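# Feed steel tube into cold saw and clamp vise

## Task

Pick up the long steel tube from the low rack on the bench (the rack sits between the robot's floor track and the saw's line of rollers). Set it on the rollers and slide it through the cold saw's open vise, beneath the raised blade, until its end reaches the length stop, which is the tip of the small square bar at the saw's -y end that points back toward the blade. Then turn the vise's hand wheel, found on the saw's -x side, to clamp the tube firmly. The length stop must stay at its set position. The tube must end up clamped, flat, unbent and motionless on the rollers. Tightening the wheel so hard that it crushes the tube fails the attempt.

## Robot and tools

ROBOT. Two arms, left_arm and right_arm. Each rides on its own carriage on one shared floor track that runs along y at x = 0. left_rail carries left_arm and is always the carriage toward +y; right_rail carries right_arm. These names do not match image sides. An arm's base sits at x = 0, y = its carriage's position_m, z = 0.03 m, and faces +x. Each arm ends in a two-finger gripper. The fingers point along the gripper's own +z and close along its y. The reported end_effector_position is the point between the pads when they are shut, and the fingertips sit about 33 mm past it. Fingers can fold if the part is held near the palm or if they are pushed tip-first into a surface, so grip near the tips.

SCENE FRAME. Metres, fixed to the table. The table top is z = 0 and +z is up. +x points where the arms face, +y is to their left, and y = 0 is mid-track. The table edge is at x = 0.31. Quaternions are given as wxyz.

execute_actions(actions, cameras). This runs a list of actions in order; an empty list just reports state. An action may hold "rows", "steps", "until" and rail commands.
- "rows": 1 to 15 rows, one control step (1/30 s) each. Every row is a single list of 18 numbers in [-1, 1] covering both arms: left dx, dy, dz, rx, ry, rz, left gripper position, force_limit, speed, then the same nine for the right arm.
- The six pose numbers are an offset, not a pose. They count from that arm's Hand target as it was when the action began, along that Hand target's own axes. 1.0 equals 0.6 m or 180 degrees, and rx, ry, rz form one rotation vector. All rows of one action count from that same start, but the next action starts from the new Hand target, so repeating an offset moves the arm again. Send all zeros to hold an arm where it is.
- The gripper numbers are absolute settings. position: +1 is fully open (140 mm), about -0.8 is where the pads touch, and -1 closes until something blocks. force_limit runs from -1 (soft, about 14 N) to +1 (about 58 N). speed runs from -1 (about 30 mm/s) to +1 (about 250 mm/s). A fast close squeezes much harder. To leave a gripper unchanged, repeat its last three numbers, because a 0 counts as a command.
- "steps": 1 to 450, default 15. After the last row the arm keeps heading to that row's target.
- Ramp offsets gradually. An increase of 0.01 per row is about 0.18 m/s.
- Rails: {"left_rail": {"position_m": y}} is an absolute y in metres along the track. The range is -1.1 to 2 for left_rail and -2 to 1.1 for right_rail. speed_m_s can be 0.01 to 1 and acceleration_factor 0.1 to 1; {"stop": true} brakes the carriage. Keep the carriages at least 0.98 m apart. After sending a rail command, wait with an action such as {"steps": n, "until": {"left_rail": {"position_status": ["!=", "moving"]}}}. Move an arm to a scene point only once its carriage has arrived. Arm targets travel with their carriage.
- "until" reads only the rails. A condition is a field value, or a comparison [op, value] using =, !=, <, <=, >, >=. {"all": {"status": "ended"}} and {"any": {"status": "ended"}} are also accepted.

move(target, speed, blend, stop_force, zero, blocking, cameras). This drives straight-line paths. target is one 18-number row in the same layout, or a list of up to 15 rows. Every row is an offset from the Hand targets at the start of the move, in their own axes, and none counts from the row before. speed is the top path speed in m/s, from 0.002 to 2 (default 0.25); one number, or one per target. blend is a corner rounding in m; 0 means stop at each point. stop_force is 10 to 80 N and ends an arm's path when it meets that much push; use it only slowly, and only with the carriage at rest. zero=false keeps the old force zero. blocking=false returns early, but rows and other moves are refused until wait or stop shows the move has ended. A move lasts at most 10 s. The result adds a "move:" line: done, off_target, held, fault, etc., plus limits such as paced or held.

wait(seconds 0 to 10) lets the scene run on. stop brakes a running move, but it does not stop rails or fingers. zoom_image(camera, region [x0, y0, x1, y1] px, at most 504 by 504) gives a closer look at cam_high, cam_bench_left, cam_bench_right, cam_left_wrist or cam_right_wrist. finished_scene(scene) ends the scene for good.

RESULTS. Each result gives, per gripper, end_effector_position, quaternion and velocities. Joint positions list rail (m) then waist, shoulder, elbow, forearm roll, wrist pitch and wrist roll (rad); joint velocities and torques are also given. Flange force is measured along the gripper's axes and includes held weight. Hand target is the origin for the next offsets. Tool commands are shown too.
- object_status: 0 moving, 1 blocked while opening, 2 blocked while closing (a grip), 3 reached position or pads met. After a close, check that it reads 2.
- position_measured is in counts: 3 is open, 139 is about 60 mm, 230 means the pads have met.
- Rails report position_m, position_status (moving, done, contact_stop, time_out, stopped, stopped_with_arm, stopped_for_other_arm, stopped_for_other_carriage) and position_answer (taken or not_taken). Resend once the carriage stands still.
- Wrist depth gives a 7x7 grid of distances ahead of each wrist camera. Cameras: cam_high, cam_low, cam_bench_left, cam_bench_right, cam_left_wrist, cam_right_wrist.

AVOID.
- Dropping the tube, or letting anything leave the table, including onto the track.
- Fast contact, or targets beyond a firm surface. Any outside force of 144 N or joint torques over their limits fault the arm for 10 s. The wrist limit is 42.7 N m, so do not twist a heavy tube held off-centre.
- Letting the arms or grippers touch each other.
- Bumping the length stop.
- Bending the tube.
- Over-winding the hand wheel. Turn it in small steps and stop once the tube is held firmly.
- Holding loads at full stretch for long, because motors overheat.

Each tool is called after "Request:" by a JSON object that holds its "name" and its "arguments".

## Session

Request:
{"name": "execute_actions", "arguments": {"actions": []}}

Scene clock: 0.00 s.
left_arm: end_effector_position=(+0.6600, +1.7011, +0.4937) position_measured=3 object_status=3 end_effector_quat_wxyz=(+0.000, +1.000, +0.000, +0.000) | right_arm: end_effector_position=(+0.6600, -0.5120, +0.4937) position_measured=3 object_status=3 end_effector_quat_wxyz=(+0.000, +1.000, +0.000, +0.000)
Joint positions: left_arm=[1.702 -0.053 0.164 1.35 0 1.628 1.518] | right_arm=[-0.511 -0.053 0.164 1.35 0 1.628 1.518]
Joint velocities: within noise
Joint torques (N m): no reading
Flange force (N): no reading
Wrist depth (mm): cam_left_wrist=[544 547 549 551 549 550 561 / 579 581 579 582 582 588 588 / 618 616 616 615 618 616 620 / - 145 646 644 646 655 126 / - 703 695 674 695 699 110 / 747 759 728 712 739 761 - / - 810 761 742 769 - -] | cam_right_wrist=[- - 342 - 602 383 344 / - - 332 600 - 428 335 / 413 401 342 429 422 420 344 / - 135 666 674 - 147 124 / - 119 723 778 742 608 108 / - - 740 765 773 - - / - - 824 778 795 - -]
Hand target: left_arm +0.6600, +1.7011, +0.4937; +0.000, +1.000, +0.000, +0.000 | right_arm +0.6600, -0.5120, +0.4937; +0.000, +1.000, +0.000, +0.000
Tool commands: left_gripper/position=+1.0 left_gripper/force_limit=+1.0 left_gripper/speed=+1.0 right_gripper/position=+1.0 right_gripper/force_limit=+1.0 right_gripper/speed=+1.0
left_rail: position_m=1.702 position_status=done
right_rail: position_m=-0.511 position_status=done
camera_calibration:
cam_left_wrist: T_world_to_cam=[[0.016632, -0.999862, 0.000167008, 1.69721], [-0.937876, -0.015543, 0.346623, 0.478849], [-0.346573, -0.00592167, -0.938004, 0.843893], [0, 0, 0, 1]] pos_world=[0.713344, 1.70941, 0.625311]
cam_right_wrist: T_world_to_cam=[[0.00425069, -0.999921, -0.0118444, -0.500562], [-0.935094, -0.00817197, 0.354305, 0.436167], [-0.354373, 0.00956961, -0.935055, 0.841883], [0, 0, 0, 1]] pos_world=[0.708325, -0.505014, 0.626742]

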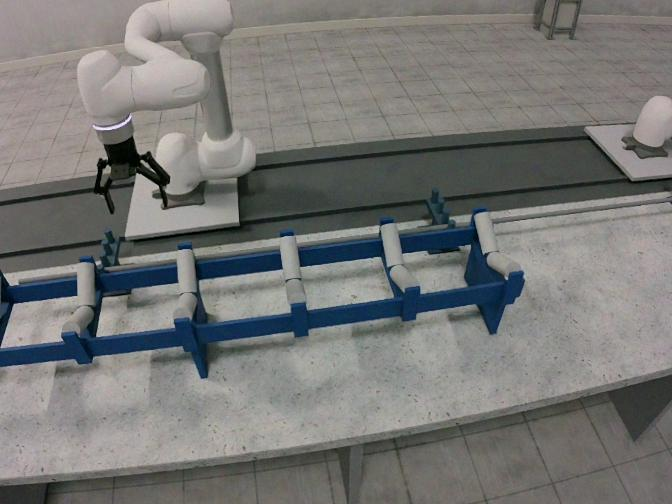

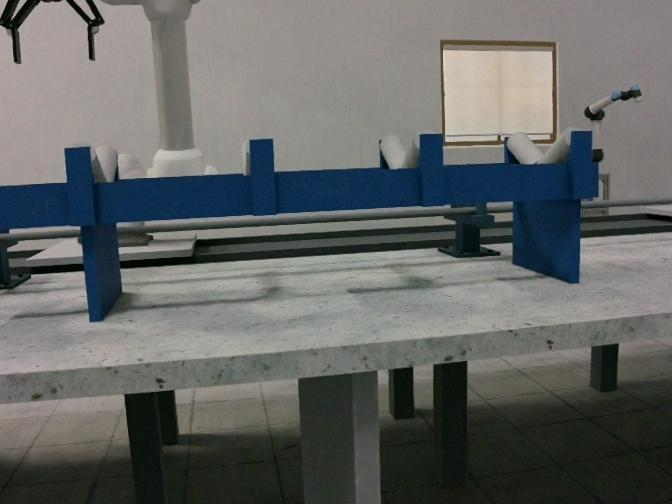

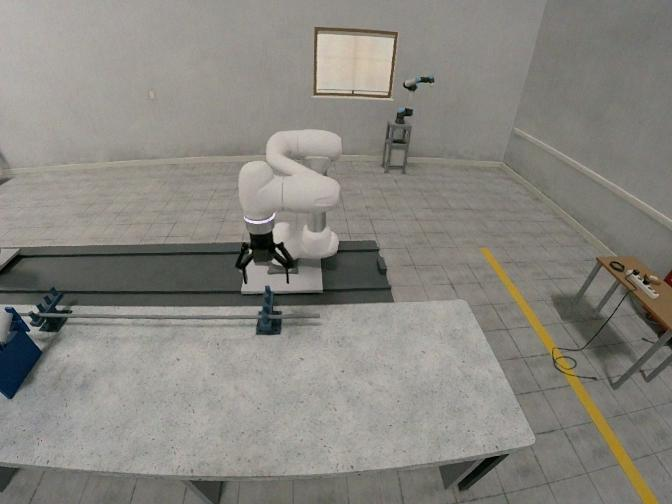

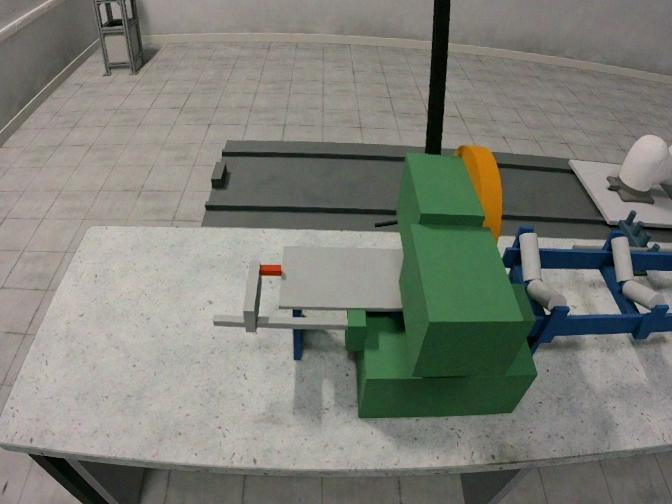

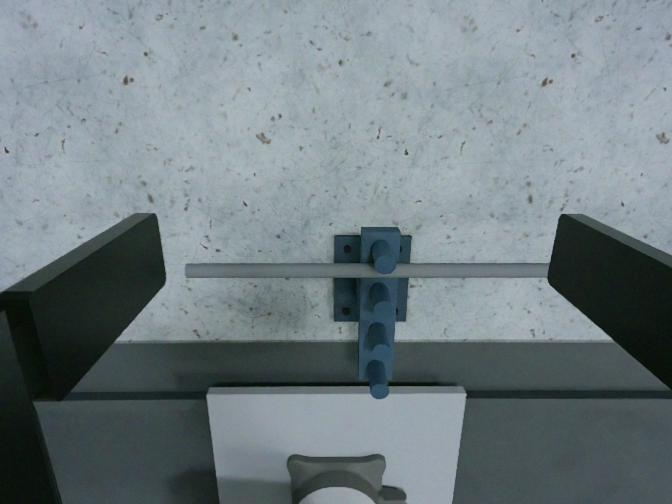

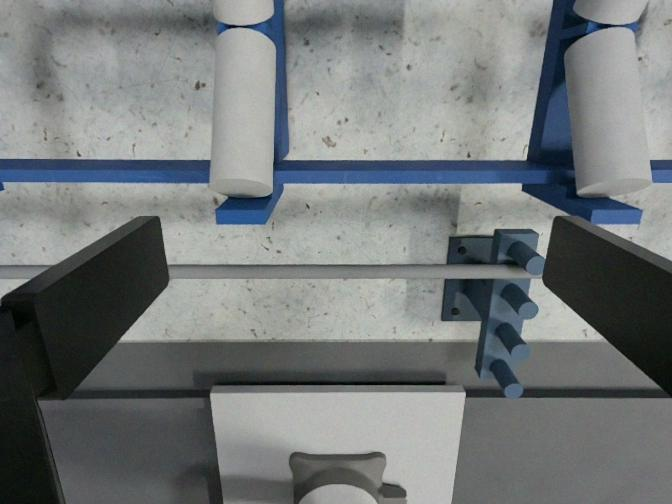

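Request:
{"name": "zoom_image", "arguments": {"camera": "cam_left_wrist", "region": [300, 210, 460, 330]}}

Request:
{"name": "zoom_image", "arguments": {"camera": "cam_right_wrist", "region": [400, 210, 560, 330]}}

Request:
{"name": "zoom_image", "arguments": {"camera": "cam_high", "region": [370, 170, 530, 290]}}

Request:
{"name": "zoom_image", "arguments": {"camera": "cam_bench_right", "region": [210, 210, 370, 330]}}

Scaled by 3.150 from the camera's 672x504 image, which has a finer 960x720 frame.

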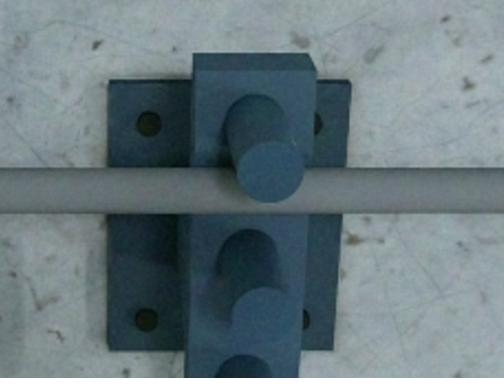

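Scaled by 3.150 from the camera's 672x504 image, which has a finer 960x720 frame.

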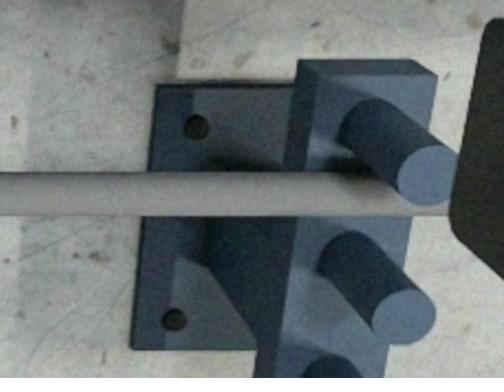

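Scaled by 3.150 from the camera's 672x504 image, which has a finer 960x720 frame.

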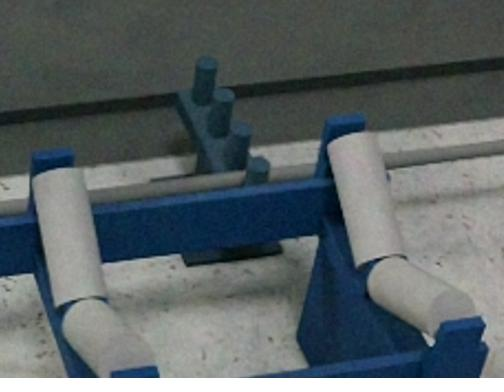

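Scaled by 3.150 from the camera's 672x504 image, which has a finer 960x720 frame.

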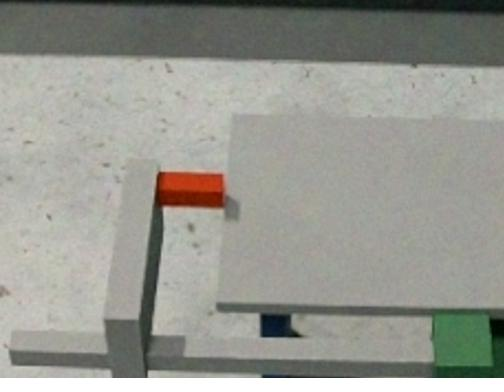

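Request:
{"name": "execute_actions", "arguments": {"actions": [{"left_rail":{"position_m":0.9,"speed_m_s":0.5,"acceleration_factor":0.5},"right_rail":{"position_m":-0.629,"speed_m_s":0.3,"acceleration_factor":0.5},"steps":1}], "cameras": []}}

Request:
{"name": "move", "arguments": {"target": [0,0,0,0,0,-0.5,0,-0.5,0,0,0,0,0,0,-0.5,0,-0.5,0], "speed": 0.4}}

Scene clock: 31.47 s.
left_arm: end_effector_position=(+0.6600, +0.9098, +0.4937) position_measured=3 object_status=3 end_effector_quat_wxyz=(+0.000, +1.000, +0.000, +0.000) end_effector_velocity=(-0.001, -0.079, +0.001) end_effector_angular_velocity=(+0.000, +0.000, +0.000) | right_arm: end_effector_position=(+0.6600, -0.6295, +0.4937) position_measured=3 object_status=3 end_effector_quat_wxyz=(+0.000, +1.000, +0.000, +0.000)
Joint positions: left_arm=[0.91 -0.053 0.164 1.35 0 1.628 1.518] | right_arm=[-0.629 -0.053 0.164 1.35 0 1.628 1.518]
Joint velocities: left_arm=[-0.079 0 -0.001 0 0 0.001 0] | right_arm=[within noise]
Joint torques (N m): left_arm=[2.91 -60.82 -42.97 4.72 -0.27 -0.02] | right_arm=[-1.04 -58.56 -43.3 4.49 -0.07 -0.04]
Flange force (N): left_arm=[0.9 4.4 1.7] | right_arm=[-2.9 -1.5 1.2]
Wrist depth (mm): cam_left_wrist=[545 553 550 547 558 558 553 / 576 573 582 581 582 582 585 / 607 616 615 615 618 618 618 / - 145 659 650 651 640 120 / - 686 699 697 699 705 110 / 737 712 739 737 721 701 - / - - 774 744 779 845 -] | cam_right_wrist=[344 393 - - 339 328 - / 326 414 597 617 338 605 641 / 338 381 427 418 359 417 421 / - 126 - - 570 147 125 / - 118 717 710 - 733 107 / - - 717 760 733 - - / - 875 798 784 818 - -]
Hand target: left_arm +0.6600, +0.9098, +0.4937; +0.000, +1.000, +0.000, +0.000 | right_arm +0.6600, -0.6295, +0.4937; +0.000, +1.000, +0.000, +0.000
Tool commands: left_gripper/position=+1.0 left_gripper/force_limit=+1.0 left_gripper/speed=+1.0 right_gripper/position=+1.0 right_gripper/force_limit=+1.0 right_gripper/speed=+1.0
left_rail: position_m=0.910 position_m_goal=0.900 speed_m_s=0.50 position_status=moving position_answer=taken
right_rail: position_m=-0.629 speed_m_s=0.30 position_status=done
not at rest: the robot was still moving 3 seconds after this call's last action.
No camera images: "cameras" was empty.

Scene clock: 34.00 s.
left_arm: end_effector_position=(+0.6600, +0.8995, +0.4937) position_measured=129 object_status=3 end_effector_quat_wxyz=(+0.000, +0.707, +0.707, +0.000) | right_arm: end_effector_position=(+0.6600, -0.6295, +0.4937) position_measured=129 object_status=3 end_effector_quat_wxyz=(+0.000, +0.707, +0.707, +0.000)
Joint positions: left_arm=[0.9 -0.053 0.164 1.35 0 1.628 -0.053] | right_arm=[-0.629 -0.053 0.164 1.35 0 1.628 -0.053]
Joint torques (N m): left_arm=[0.56 -60.64 -42.76 4.67 -0.26 0.06] | right_arm=[-1.41 -58.35 -43.27 4.52 0 -0.05]
Flange force (N): left_arm=[-1.1 2.2 1.7] | right_arm=[2.1 -3.0 1.6]
Wrist depth (mm): cam_left_wrist=[557 550 551 549 551 557 561 / 581 578 581 579 582 585 581 / 630 613 604 618 616 616 630 / 620 644 128 655 157 639 659 / - 88 680 705 701 88 85 / - - 739 728 668 - - / - - - 549 537 - -] | cam_right_wrist=[573 579 - 576 579 - 364 / - 618 599 589 589 419 388 / 615 625 - - - 431 623 / 643 546 110 383 377 379 410 / - 90 90 738 745 - 91 / - - - 482 - - - / - - - 563 530 - -]
Hand target: left_arm +0.6600, +0.8995, +0.4937; +0.000, +0.707, +0.707, +0.000 | right_arm +0.6600, -0.6295, +0.4937; +0.000, +0.707, +0.707, +0.000
Off the commanded pose: left_arm 0.000 m, 0 deg | right_arm 0.000 m, 0 deg.
left_rail: position_m=0.900 speed_m_s=0.50 position_status=done
right_rail: position_m=-0.629 speed_m_s=0.30 position_status=done
move: done
camera_calibration:
cam_left_wrist: T_world_to_cam=[[0.99986, 0.0167023, 0.000354213, -0.667734], [0.015544, -0.937874, 0.346626, 0.666768], [0.00612166, -0.346573, -0.938003, 0.912784], [0, 0, 0, 1]] pos_world=[0.651689, 0.952844, 0.625312]
cam_right_wrist: T_world_to_cam=[[0.999922, 0.00415694, -0.0118097, -0.643145], [0.00807198, -0.935095, 0.354304, -0.770782], [-0.00957033, -0.354372, -0.935056, 0.386336], [0, 0, 0, 1]] pos_world=[0.653014, -0.581175, 0.626742]

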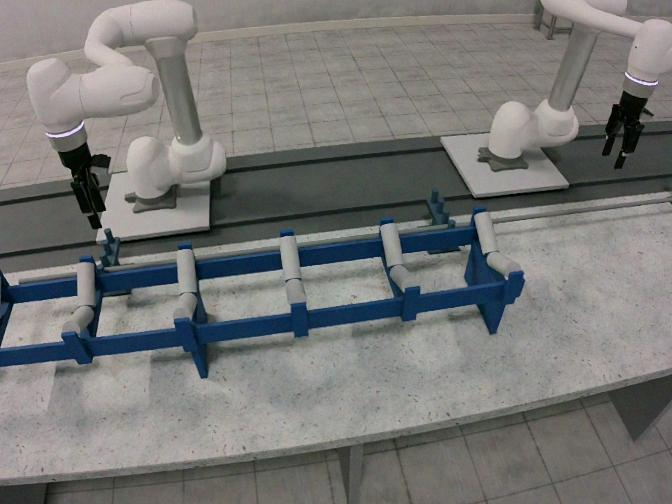

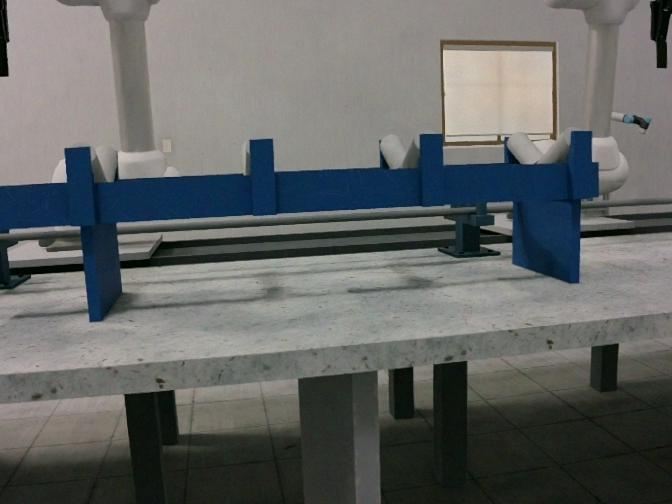

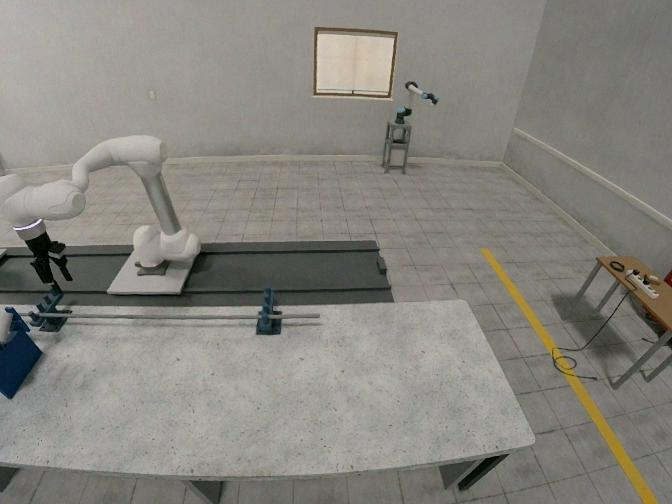

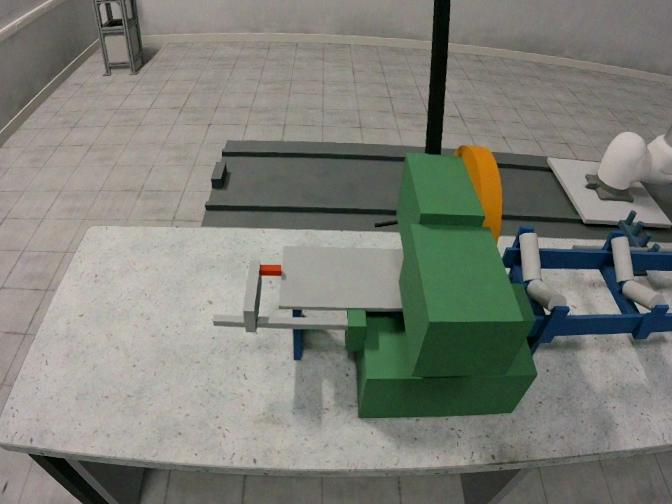

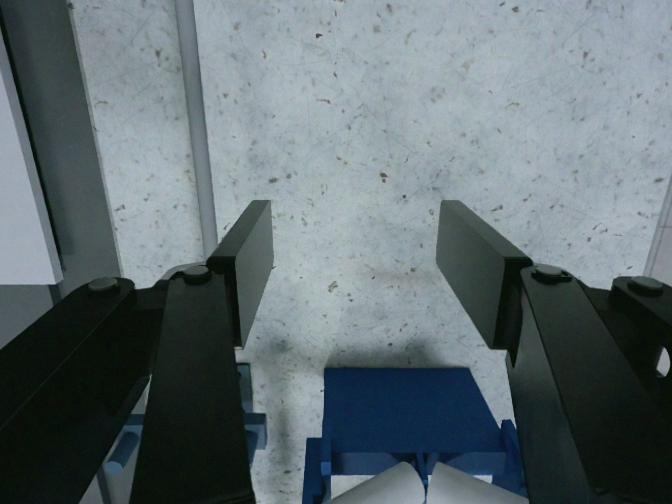

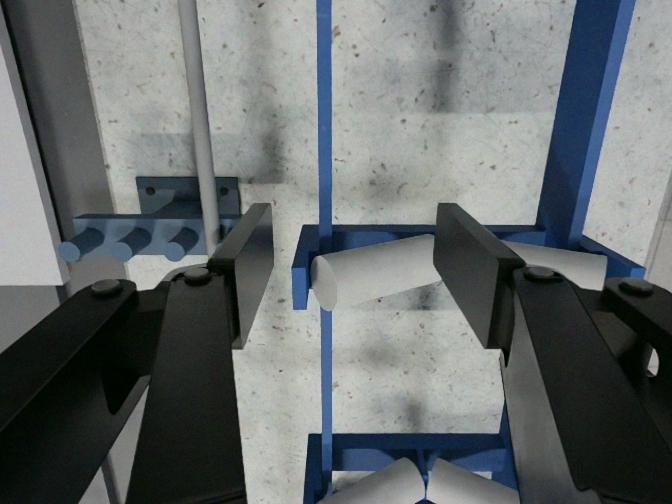

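Request:
{"name": "move", "arguments": {"target": [0.5825,-0.297,0.32,0,0,0,0,-0.5,0,0.549,-0.297,0.32,0,0,0,0,-0.5,0], "speed": 0.35, "cameras": ["cam_left_wrist","cam_right_wrist"]}}

Scene clock: 51.00 s.
left_arm: end_effector_position=(+0.4817, +1.2488, +0.3015) position_measured=129 object_status=3 end_effector_quat_wxyz=(+0.000, +0.707, +0.707, +0.000) | right_arm: end_effector_position=(+0.4818, -0.3002, +0.3017) position_measured=129 object_status=3 end_effector_quat_wxyz=(+0.000, +0.707, +0.707, +0.000)
Joint positions: left_arm=[0.9 0.569 0.097 1.775 0 1.27 0.569] | right_arm=[-0.629 0.54 0.078 1.795 0 1.269 0.54]
Joint torques (N m): left_arm=[-0.96 -52.58 -40.86 4.51 -0.33 0.07] | right_arm=[-0.58 -48.08 -41.53 4.28 -0.04 0.02]
Flange force (N): left_arm=[2.6 1.5 1.6] | right_arm=[-0.7 -2.3 0.8]
Wrist depth (mm): cam_left_wrist=[392 391 384 382 386 385 386 / 410 414 403 399 407 408 408 / 436 442 428 426 431 435 432 / 450 459 128 453 158 448 455 / - 87 473 488 491 88 85 / - - 514 516 524 - - / - - 558 557 568 - -] | cam_right_wrist=[- - - 283 401 392 237 / - 428 - 411 414 - 227 / - - 442 429 424 435 238 / 443 - 130 453 - 115 237 / - 90 90 513 - - 91 / - - - 495 - - - / - - - - - - -]
Hand target: left_arm +0.4818, +1.2490, +0.3017; +0.000, +0.707, +0.707, +0.000 | right_arm +0.4818, -0.3001, +0.3017; +0.000, +0.707, +0.707, +0.000
Off the commanded pose: left_arm 0.000 m, 0 deg | right_arm 0.000 m, 0 deg.
left_rail: position_m=0.900 speed_m_s=0.50 position_status=done
right_rail: position_m=-0.629 speed_m_s=0.30 position_status=done
move: done
camera_calibration:
cam_left_wrist: T_world_to_cam=[[0.999861, 0.016656, -0.0000573352, -0.494989], [0.0156428, -0.937842, 0.346709, 1.0637], [0.00572102, -0.346662, -0.937973, 0.85507], [0, 0, 0, 1]] pos_world=[0.473389, 1.30224, 0.433211]
cam_right_wrist: T_world_to_cam=[[0.99992, 0.00421592, -0.0119382, -0.468523], [0.00817268, -0.935095, 0.354304, -0.393473], [-0.0096696, -0.354373, -0.935054, 0.321934], [0, 0, 0, 1]] pos_world=[0.474814, -0.251875, 0.434842]
Images, in order (width x height): cam_left_wrist 672x504, cam_right_wrist 672x504.

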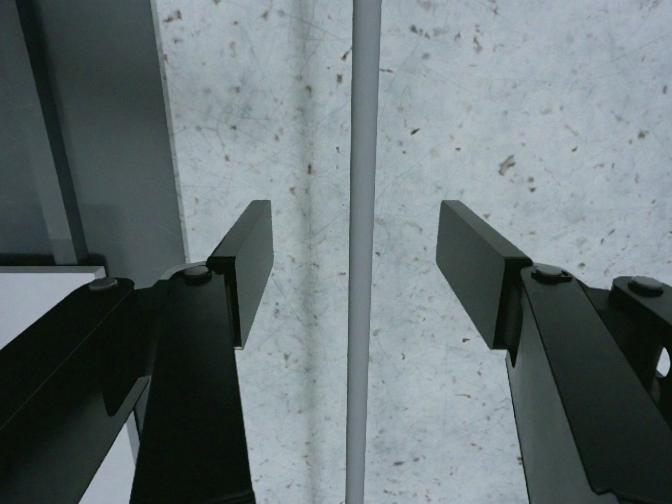

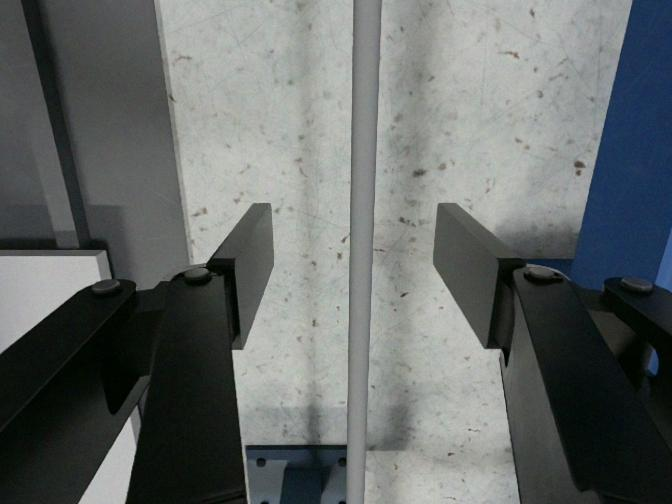

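Request:
{"name": "move", "arguments": {"target": [0,0,0.2525,0,0,0,0,-0.5,0,0,0,0.2525,0,0,0,0,-0.5,0], "speed": 0.25, "cameras": ["cam_left_wrist","cam_right_wrist"]}}

Request:
{"name": "zoom_image", "arguments": {"camera": "cam_left_wrist", "region": [256, 150, 456, 300]}}

Request:
{"name": "zoom_image", "arguments": {"camera": "cam_right_wrist", "region": [256, 150, 456, 300]}}

Scene clock: 66.00 s.
left_arm: end_effector_position=(+0.4818, +1.2490, +0.1502) position_measured=129 object_status=3 end_effector_quat_wxyz=(+0.000, +0.707, +0.707, +0.000) | right_arm: end_effector_position=(+0.4818, -0.3001, +0.1502) position_measured=129 object_status=3 end_effector_quat_wxyz=(+0.000, +0.707, +0.707, +0.000)
Joint positions: left_arm=[0.9 0.569 0.206 1.946 0 0.99 0.569] | right_arm=[-0.629 0.54 0.189 1.967 0 0.986 0.54]
Joint torques (N m): left_arm=[0.9 -58.47 -35.97 3.93 -0.28 0.03] | right_arm=[-1.07 -54 -35.93 3.83 0.06 -0.01]
Flange force (N): left_arm=[-0.3 2.3 2.9] | right_arm=[0.3 -2.6 0.0]
Wrist depth (mm): cam_left_wrist=[258 248 251 250 248 253 253 / 277 266 266 262 261 267 268 / 294 281 281 278 279 283 283 / 313 296 128 296 157 294 299 / - 87 310 315 320 88 85 / - - 337 338 340 - - / - - 369 366 371 - -] | cam_right_wrist=[266 - - 249 258 250 258 / - 271 - - 266 269 271 / - 288 276 - 280 - 284 / 320 300 123 - 163 106 310 / - 90 90 320 179 - 91 / - - 351 - 336 - - / - - - - 372 - -]
Hand target: left_arm +0.4818, +1.2490, +0.1502; +0.000, +0.707, +0.707, +0.000 | right_arm +0.4818, -0.3001, +0.1502; +0.000, +0.707, +0.707, +0.000
Off the commanded pose: left_arm 0.000 m, 0 deg | right_arm 0.000 m, 0 deg.
left_rail: position_m=0.900 speed_m_s=0.50 position_status=done
right_rail: position_m=-0.629 speed_m_s=0.30 position_status=done
move: done
camera_calibration:
cam_left_wrist: T_world_to_cam=[[0.999859, 0.016761, 0.000225584, -0.495315], [0.0156437, -0.937873, 0.346625, 1.11634], [0.00602136, -0.346573, -0.938004, 0.712846], [0, 0, 0, 1]] pos_world=[0.473489, 1.30234, 0.281811]
cam_right_wrist: T_world_to_cam=[[0.999921, 0.00424956, -0.011845, -0.470351], [0.00817202, -0.935061, 0.354392, -0.339719], [-0.00956978, -0.354461, -0.935022, 0.180231], [0, 0, 0, 1]] pos_world=[0.474814, -0.251775, 0.283342]
Images, in order (width x height): cam_left_wrist 672x504, cam_right_wrist 672x504.

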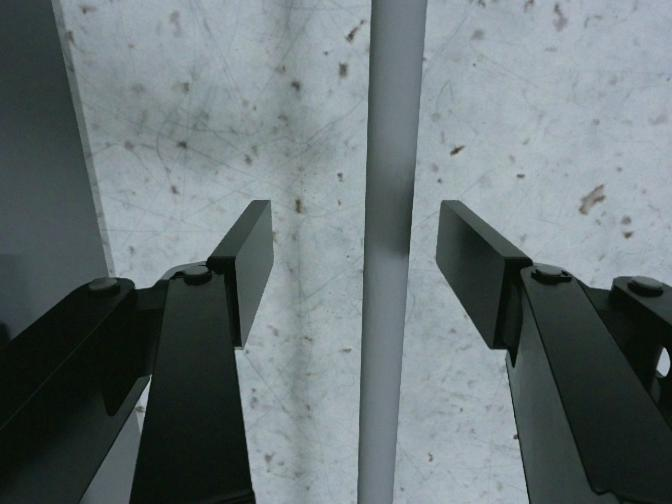

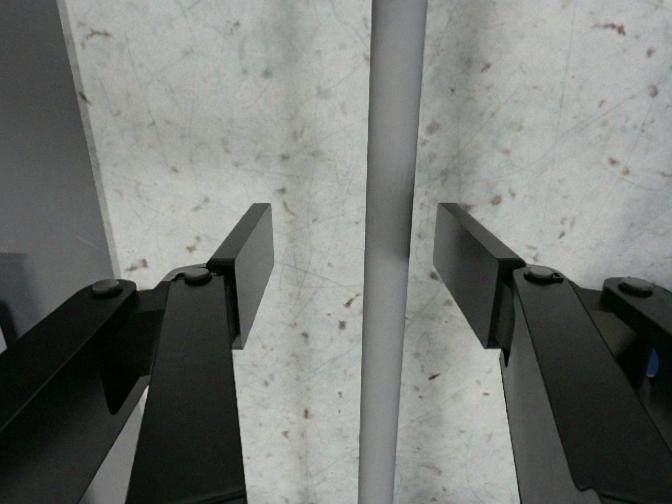

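Scaled by 2.520 from the camera's 672x504 image, which has a finer 960x720 frame.

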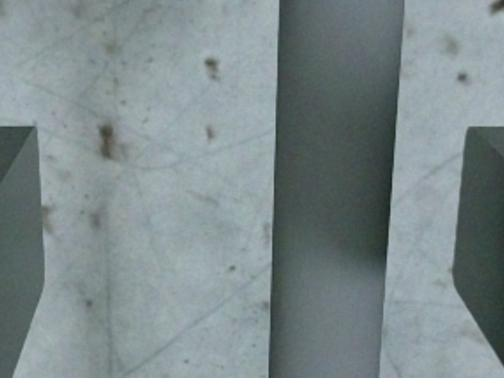

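Scaled by 2.520 from the camera's 672x504 image, which has a finer 960x720 frame.

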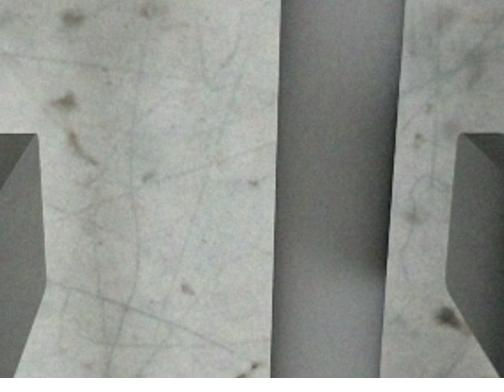

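Request:
{"name": "move", "arguments": {"target": [0,0.0225,0.0437,0,0,0,0,-0.5,0,0,0.0225,0.0437,0,0,0,0,-0.5,0], "speed": 0.1, "cameras": ["cam_left_wrist","cam_right_wrist"]}}

Request:
{"name": "zoom_image", "arguments": {"camera": "cam_left_wrist", "region": [256, 150, 456, 300]}}

Request:
{"name": "zoom_image", "arguments": {"camera": "cam_right_wrist", "region": [256, 150, 456, 300]}}

Scene clock: 81.87 s.
left_arm: end_effector_position=(+0.4952, +1.2490, +0.1240) position_measured=129 object_status=3 end_effector_quat_wxyz=(+0.000, +0.707, +0.707, +0.000) | right_arm: end_effector_position=(+0.4952, -0.3001, +0.1240) position_measured=129 object_status=3 end_effector_quat_wxyz=(+0.000, +0.707, +0.707, +0.000)
Joint positions: left_arm=[0.9 0.557 0.247 1.949 0 0.946 0.557] | right_arm=[-0.629 0.528 0.231 1.97 0 0.94 0.528]
Joint torques (N m): left_arm=[0.87 -60.85 -34.85 3.91 -0.33 0] | right_arm=[-1.04 -58.9 -35.06 3.69 0.24 -0.05]
Flange force (N): left_arm=[-0.8 1.5 2.1] | right_arm=[1.2 -1.5 1.2]
Wrist depth (mm): cam_left_wrist=[228 227 228 117 229 229 230 / 240 240 241 124 242 243 244 / 257 255 255 131 255 258 257 / 273 267 128 140 266 266 271 / - 88 282 150 291 88 85 / - - 307 162 312 - - / - - 335 330 337 - -] | cam_right_wrist=[- 231 - - - - - / 243 242 - 121 249 247 - / 255 - 266 130 255 263 - / - 277 110 139 - 269 278 / - 90 89 149 299 - 91 / - - - 160 - - - / - - - 171 - - -]
Hand target: left_arm +0.4953, +1.2490, +0.1239; +0.000, +0.707, +0.707, +0.000 | right_arm +0.4953, -0.3001, +0.1239; +0.000, +0.707, +0.707, +0.000
Off the commanded pose: left_arm 0.000 m, 0 deg | right_arm 0.000 m, 0 deg.
left_rail: position_m=0.900 speed_m_s=0.50 position_status=done
right_rail: position_m=-0.629 speed_m_s=0.30 position_status=done
move: done
camera_calibration:
cam_left_wrist: T_world_to_cam=[[0.999862, 0.0166311, 0.000167344, -0.508522], [0.015542, -0.937876, 0.346623, 1.12517], [0.00592168, -0.346573, -0.938004, 0.688204], [0, 0, 0, 1]] pos_world=[0.486889, 1.30224, 0.255611]
cam_right_wrist: T_world_to_cam=[[0.99992, 0.00421592, -0.0119382, -0.484144], [0.00817268, -0.935095, 0.354304, -0.33053], [-0.0096696, -0.354373, -0.935054, 0.155941], [0, 0, 0, 1]] pos_world=[0.488314, -0.251775, 0.257142]
Images, in order (width x height): cam_left_wrist 672x504, cam_right_wrist 672x504.

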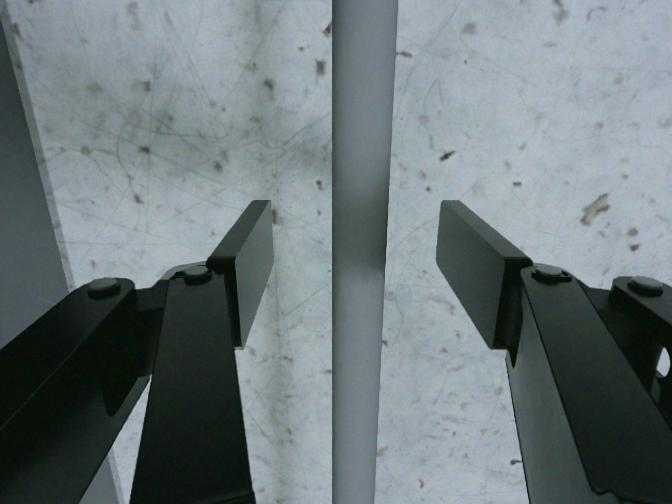

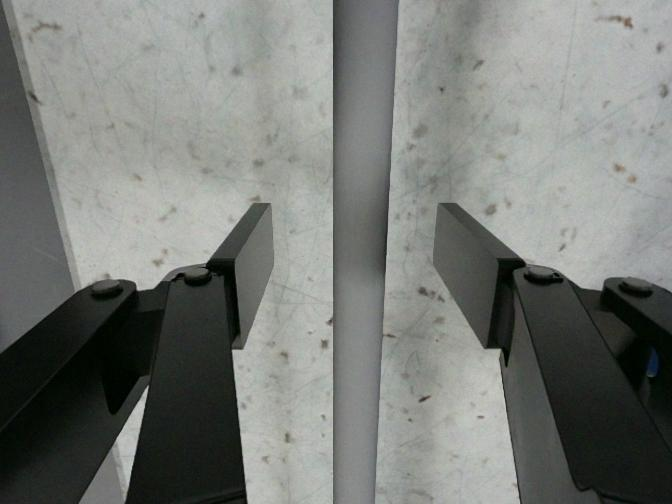

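Scaled by 2.520 from the camera's 672x504 image, which has a finer 960x720 frame.

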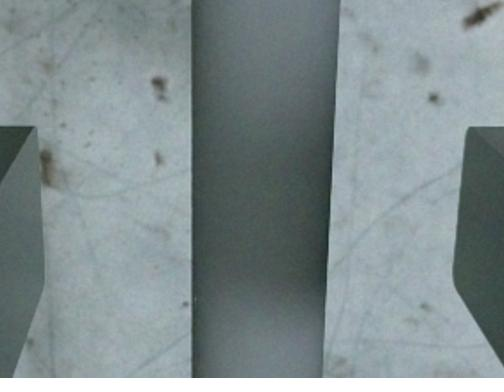

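Scaled by 2.520 from the camera's 672x504 image, which has a finer 960x720 frame.

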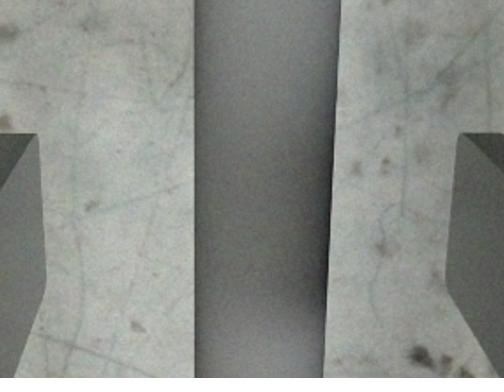

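Request:
{"name": "move", "arguments": {"target": [0,0.0025,-0.0242,0,0,0,0,-0.5,0,0,0.0038,-0.0242,0,0,0,0,-0.5,0], "speed": 0.1, "cameras": []}}

Request:
{"name": "execute_actions", "arguments": {"actions": [{"rows":[[0,0,0,0,0,0,-1,-0.3,-1,0,0,0,0,0,0,-1,-0.3,-1]],"steps":100}], "cameras": ["cam_left_wrist","cam_right_wrist"]}}

Scene clock: 93.07 s.
left_arm: end_effector_position=(+0.4968, +1.2490, +0.1384) position_measured=129 object_status=3 end_effector_quat_wxyz=(+0.000, +0.707, +0.707, +0.000) | right_arm: end_effector_position=(+0.4975, -0.3001, +0.1384) position_measured=129 object_status=3 end_effector_quat_wxyz=(+0.000, +0.707, +0.707, +0.000)
Joint positions: left_arm=[0.9 0.556 0.234 1.934 0 0.973 0.556] | right_arm=[-0.629 0.526 0.219 1.954 0 0.968 0.526]
Joint torques (N m): left_arm=[0.47 -60.97 -35.21 3.86 -0.25 0.01] | right_arm=[-1.12 -56.85 -35.63 3.73 -0.16 -0.03]
Flange force (N): left_arm=[0.6 2.5 2.6] | right_arm=[0.2 -3.1 -1.1]
Wrist depth (mm): cam_left_wrist=[241 240 240 129 242 242 243 / 254 254 254 137 255 255 256 / 271 269 270 147 270 271 271 / 293 282 128 156 157 281 286 / - 87 298 298 308 88 85 / - - 324 318 330 - - / - - 351 346 354 - -] | cam_right_wrist=[- - 245 129 239 234 - / - - 258 136 256 - - / - - 273 144 271 272 - / - - 115 156 287 106 282 / - 90 110 167 306 - 91 / - - - 177 - - - / - - 369 196 - - -]
Hand target: left_arm +0.4968, +1.2490, +0.1385; +0.000, +0.707, +0.707, +0.000 | right_arm +0.4975, -0.3001, +0.1385; +0.000, +0.707, +0.707, +0.000
Off the commanded pose: left_arm 0.000 m, 0 deg | right_arm 0.000 m, 0 deg.
left_rail: position_m=0.900 speed_m_s=0.50 position_status=done
right_rail: position_m=-0.629 speed_m_s=0.30 position_status=done
move: done
No camera images: "cameras" was empty.

Scene clock: 96.60 s.
left_arm: end_effector_position=(+0.4968, +1.2490, +0.1385) position_measured=203 object_status=2 end_effector_quat_wxyz=(+0.000, +0.707, +0.707, +0.000) | right_arm: end_effector_position=(+0.4976, -0.3001, +0.1385) position_measured=203 object_status=2 end_effector_quat_wxyz=(+0.000, +0.707, +0.707, +0.000)
Joint positions: left_arm=[0.9 0.556 0.234 1.934 0 0.973 0.556] | right_arm=[-0.629 0.526 0.219 1.954 0 0.969 0.526]
Joint torques (N m): left_arm=[0.23 -59.91 -35.17 3.93 -0.48 0] | right_arm=[-1.16 -55.94 -35.44 3.71 -0.19 -0.09]
Flange force (N): left_arm=[0.3 1.4 1.3] | right_arm=[-0.1 -4.1 -2.8]
Wrist depth (mm): cam_left_wrist=[240 240 241 129 241 243 243 / 254 253 254 138 256 256 256 / 272 268 269 147 271 272 272 / 297 286 281 152 119 285 289 / 318 72 88 163 82 88 299 / - 65 - 174 - - 65 / - 64 - 190 - - 63] | cam_right_wrist=[- 246 - 129 244 246 - / - - 256 137 - 259 258 / - - - 145 - - 275 / - 294 288 154 108 293 - / - - 89 162 - 89 73 / - - - 177 - 65 64 / - - - - - - -]
Hand target: left_arm +0.4968, +1.2490, +0.1385; +0.000, +0.707, +0.707, +0.000 | right_arm +0.4975, -0.3001, +0.1385; +0.000, +0.707, +0.707, +0.000
Off the commanded pose: left_arm 0.000 m, 0 deg | right_arm 0.000 m, 0 deg.
left_rail: position_m=0.900 speed_m_s=0.50 position_status=done
right_rail: position_m=-0.629 speed_m_s=0.30 position_status=done
camera_calibration:
cam_left_wrist: T_world_to_cam=[[0.999862, 0.0166311, 0.000167344, -0.510126], [0.015542, -0.937876, 0.346623, 1.12022], [0.00592168, -0.346573, -0.938004, 0.70183], [0, 0, 0, 1]] pos_world=[0.488489, 1.30234, 0.270111]
cam_right_wrist: T_world_to_cam=[[0.999921, 0.00425069, -0.0118444, -0.486288], [0.00817197, -0.935094, 0.354305, -0.335686], [-0.00956961, -0.354373, -0.935055, 0.169473], [0, 0, 0, 1]] pos_world=[0.490614, -0.251775, 0.271642]
Images, in order (width x height): cam_left_wrist 672x504, cam_right_wrist 672x504.

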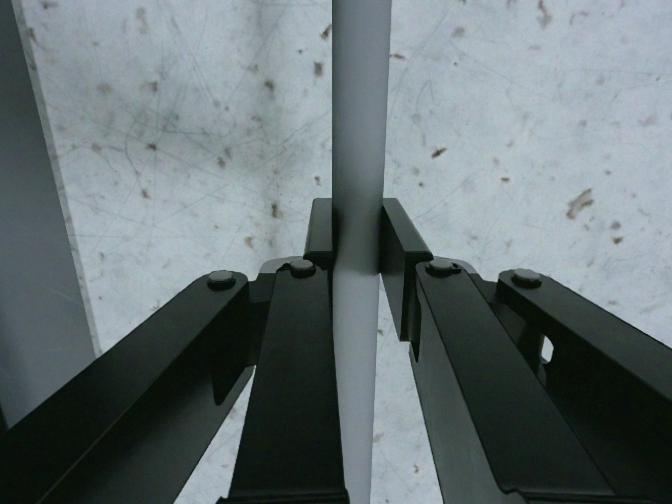

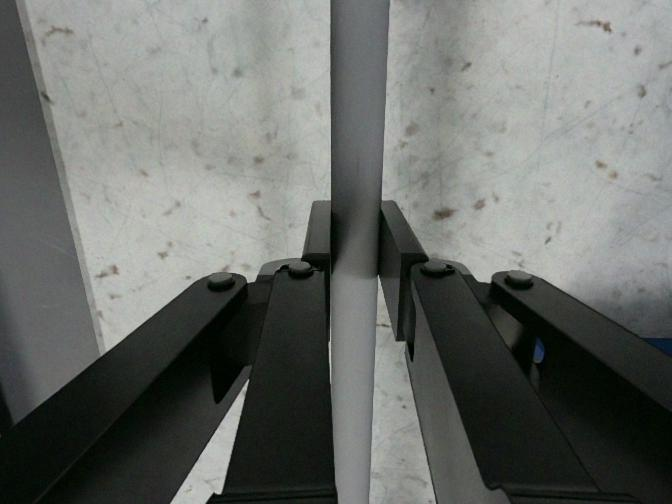

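Request:
{"name": "move", "arguments": {"target": [[0,0,-0.05,0,0,0,-1,-0.3,-1,0,0,-0.05,0,0,0,-1,-0.3,-1]], "speed": 0.05, "cameras": ["cam_high","cam_left_wrist","cam_right_wrist"]}}

Scene clock: 106.23 s.
left_arm: end_effector_position=(+0.4968, +1.2490, +0.1684) position_measured=203 object_status=2 end_effector_quat_wxyz=(+0.000, +0.707, +0.707, +0.000) | right_arm: end_effector_position=(+0.4975, -0.3001, +0.1684) position_measured=203 object_status=2 end_effector_quat_wxyz=(+0.000, +0.707, +0.707, +0.000)
Joint positions: left_arm=[0.9 0.556 0.207 1.906 0 1.029 0.556] | right_arm=[-0.629 0.526 0.191 1.926 0 1.025 0.526]
Joint torques (N m): left_arm=[-0.05 -62.04 -39.26 3.75 0.01 0.05] | right_arm=[-0.32 -58.7 -40.61 4.17 -0.27 -0.08]
Flange force (N): left_arm=[0.3 0.6 7.5] | right_arm=[-1.7 -3.8 5.4]
Wrist depth (mm): cam_left_wrist=[268 267 267 129 268 269 269 / 288 282 281 138 283 284 286 / 310 298 298 147 300 301 302 / 334 318 312 151 132 316 320 / 349 72 88 163 82 88 334 / - 65 - 174 - - 65 / - 64 - - - - 63] | cam_right_wrist=[- - - 129 - - - / 294 284 295 136 284 - - / - - - 145 - 304 298 / - - - 153 136 331 - / - - 90 162 - 89 78 / - - - 177 - 65 63 / - - - - - - -]
Hand target: left_arm +0.4968, +1.2490, +0.1685; +0.000, +0.707, +0.707, +0.000 | right_arm +0.4975, -0.3001, +0.1685; +0.000, +0.707, +0.707, +0.000
Off the commanded pose: left_arm 0.000 m, 0 deg | right_arm 0.000 m, 0 deg.
left_rail: position_m=0.900 speed_m_s=0.50 position_status=done
right_rail: position_m=-0.629 speed_m_s=0.30 position_status=done
move: done
camera_calibration:
cam_left_wrist: T_world_to_cam=[[0.999862, 0.0166324, 0.00016686, -0.510133], [0.0155434, -0.937876, 0.346623, 1.10985], [0.00592167, -0.346573, -0.938004, 0.729876], [0, 0, 0, 1]] pos_world=[0.488489, 1.30234, 0.300011]
cam_right_wrist: T_world_to_cam=[[0.99992, 0.00421592, -0.0119382, -0.485914], [0.00817268, -0.935095, 0.354304, -0.34628], [-0.0096696, -0.354373, -0.935054, 0.19748], [0, 0, 0, 1]] pos_world=[0.490614, -0.251775, 0.301542]
Images, in order (width x height): cam_high 672x504, cam_left_wrist 672x504, cam_right_wrist 672x504.

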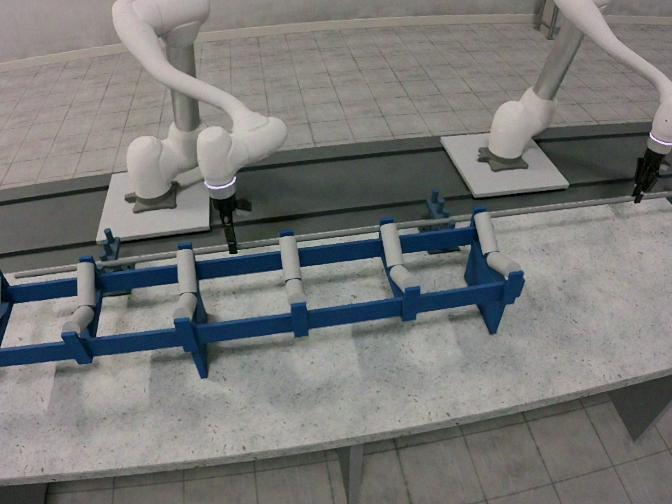

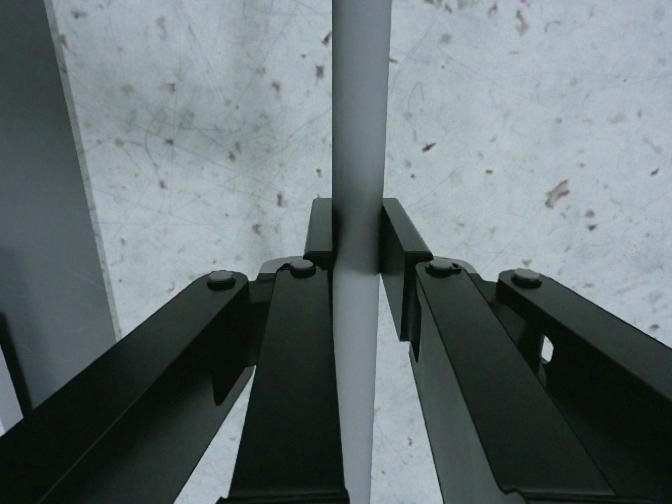

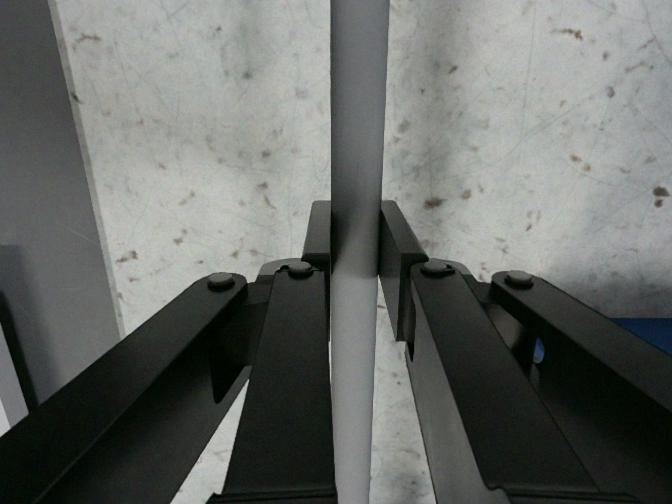

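Request:
{"name": "move", "arguments": {"target": [0,0,-0.5,0,0,0,-1,-0.3,-1,0,0,-0.5,0,0,0,-1,-0.3,-1], "speed": 0.12, "cameras": ["cam_high","cam_low","cam_left_wrist","cam_right_wrist"]}}

Scene clock: 113.83 s.
left_arm: end_effector_position=(+0.4967, +1.2490, +0.4684) position_measured=203 object_status=2 end_effector_quat_wxyz=(+0.000, +0.707, +0.707, +0.000) | right_arm: end_effector_position=(+0.4975, -0.3001, +0.4685) position_measured=203 object_status=2 end_effector_quat_wxyz=(+0.000, +0.707, +0.707, +0.000)
Joint positions: left_arm=[0.9 0.556 0.076 1.494 0 1.571 0.556] | right_arm=[-0.629 0.526 0.059 1.513 0 1.57 0.526]
Joint torques (N m): left_arm=[-3.88 -55.87 -44.33 2 1.37 0.1] | right_arm=[3.43 -51.17 -48.28 7.19 -1.65 -0.06]
Flange force (N): left_arm=[8.6 1.7 7.4] | right_arm=[-8.3 -2.3 7.1]
Wrist depth (mm): cam_left_wrist=[538 551 525 129 532 532 536 / 572 581 561 136 557 554 568 / 607 608 593 145 576 594 596 / 599 593 615 151 132 625 632 / 620 72 87 163 82 88 69 / - 65 - 175 - - 65 / - 64 - - - - 63] | cam_right_wrist=[- 543 555 129 559 344 527 / - - - 136 579 380 - / - 607 - 145 615 390 - / 622 623 625 154 422 446 466 / 636 - 89 162 - 89 83 / - - - 177 - 65 64 / - - - - - - -]
Hand target: left_arm +0.4968, +1.2490, +0.4685; +0.000, +0.707, +0.707, +0.000 | right_arm +0.4975, -0.3001, +0.4685; +0.000, +0.707, +0.707, +0.000
Off the commanded pose: left_arm 0.000 m, 0 deg | right_arm 0.000 m, 0 deg.
left_rail: position_m=0.900 speed_m_s=0.50 position_status=done
right_rail: position_m=-0.629 speed_m_s=0.30 position_status=done
move: done
camera_calibration:
cam_left_wrist: T_world_to_cam=[[0.99986, 0.0167248, 0.000132394, -0.510281], [0.015642, -0.937874, 0.346624, 1.00581], [0.00592137, -0.346573, -0.938004, 1.01128], [0, 0, 0, 1]] pos_world=[0.488489, 1.30234, 0.600011]
cam_right_wrist: T_world_to_cam=[[0.999921, 0.00425069, -0.0118444, -0.482279], [0.00817197, -0.935094, 0.354305, -0.452606], [-0.00956961, -0.354373, -0.935055, 0.47804], [0, 0, 0, 1]] pos_world=[0.490514, -0.251775, 0.601642]
Images, in order (width x height): cam_high 672x504, cam_low 672x504, cam_left_wrist 672x504, cam_right_wrist 672x504.

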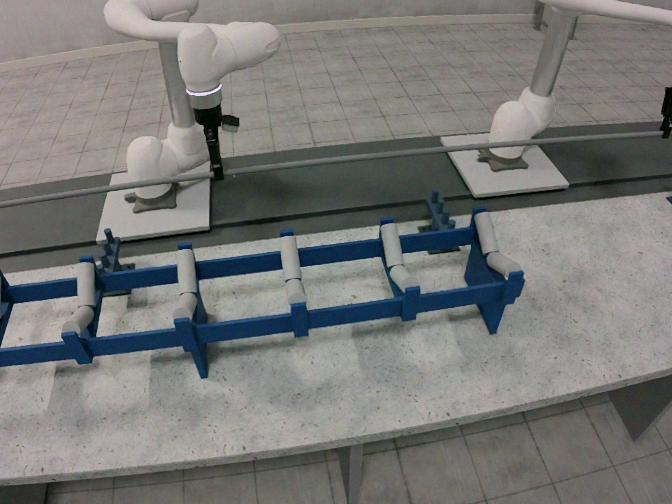

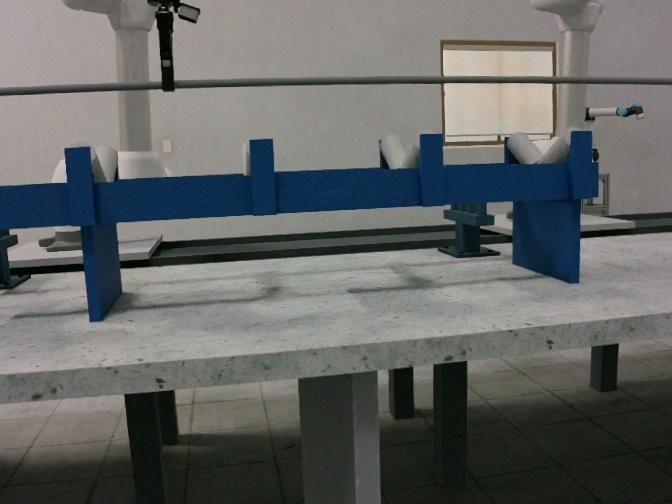

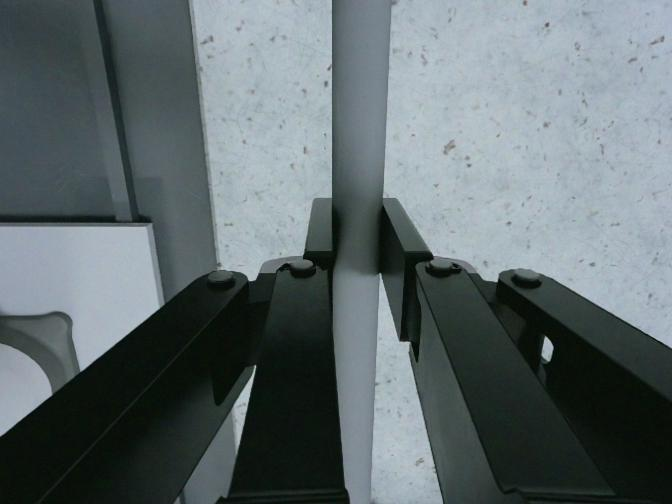

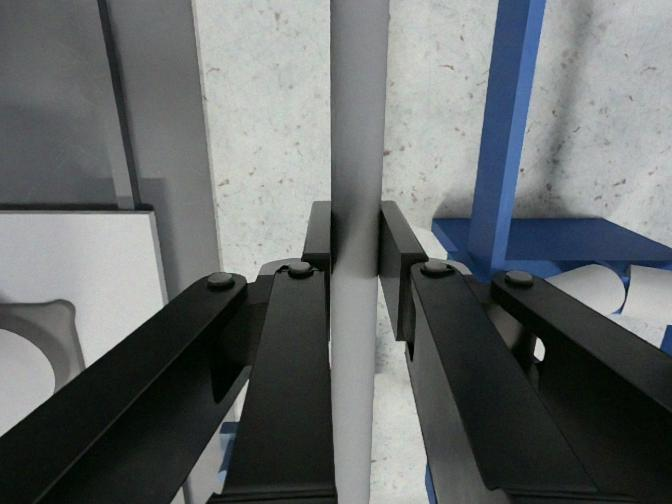

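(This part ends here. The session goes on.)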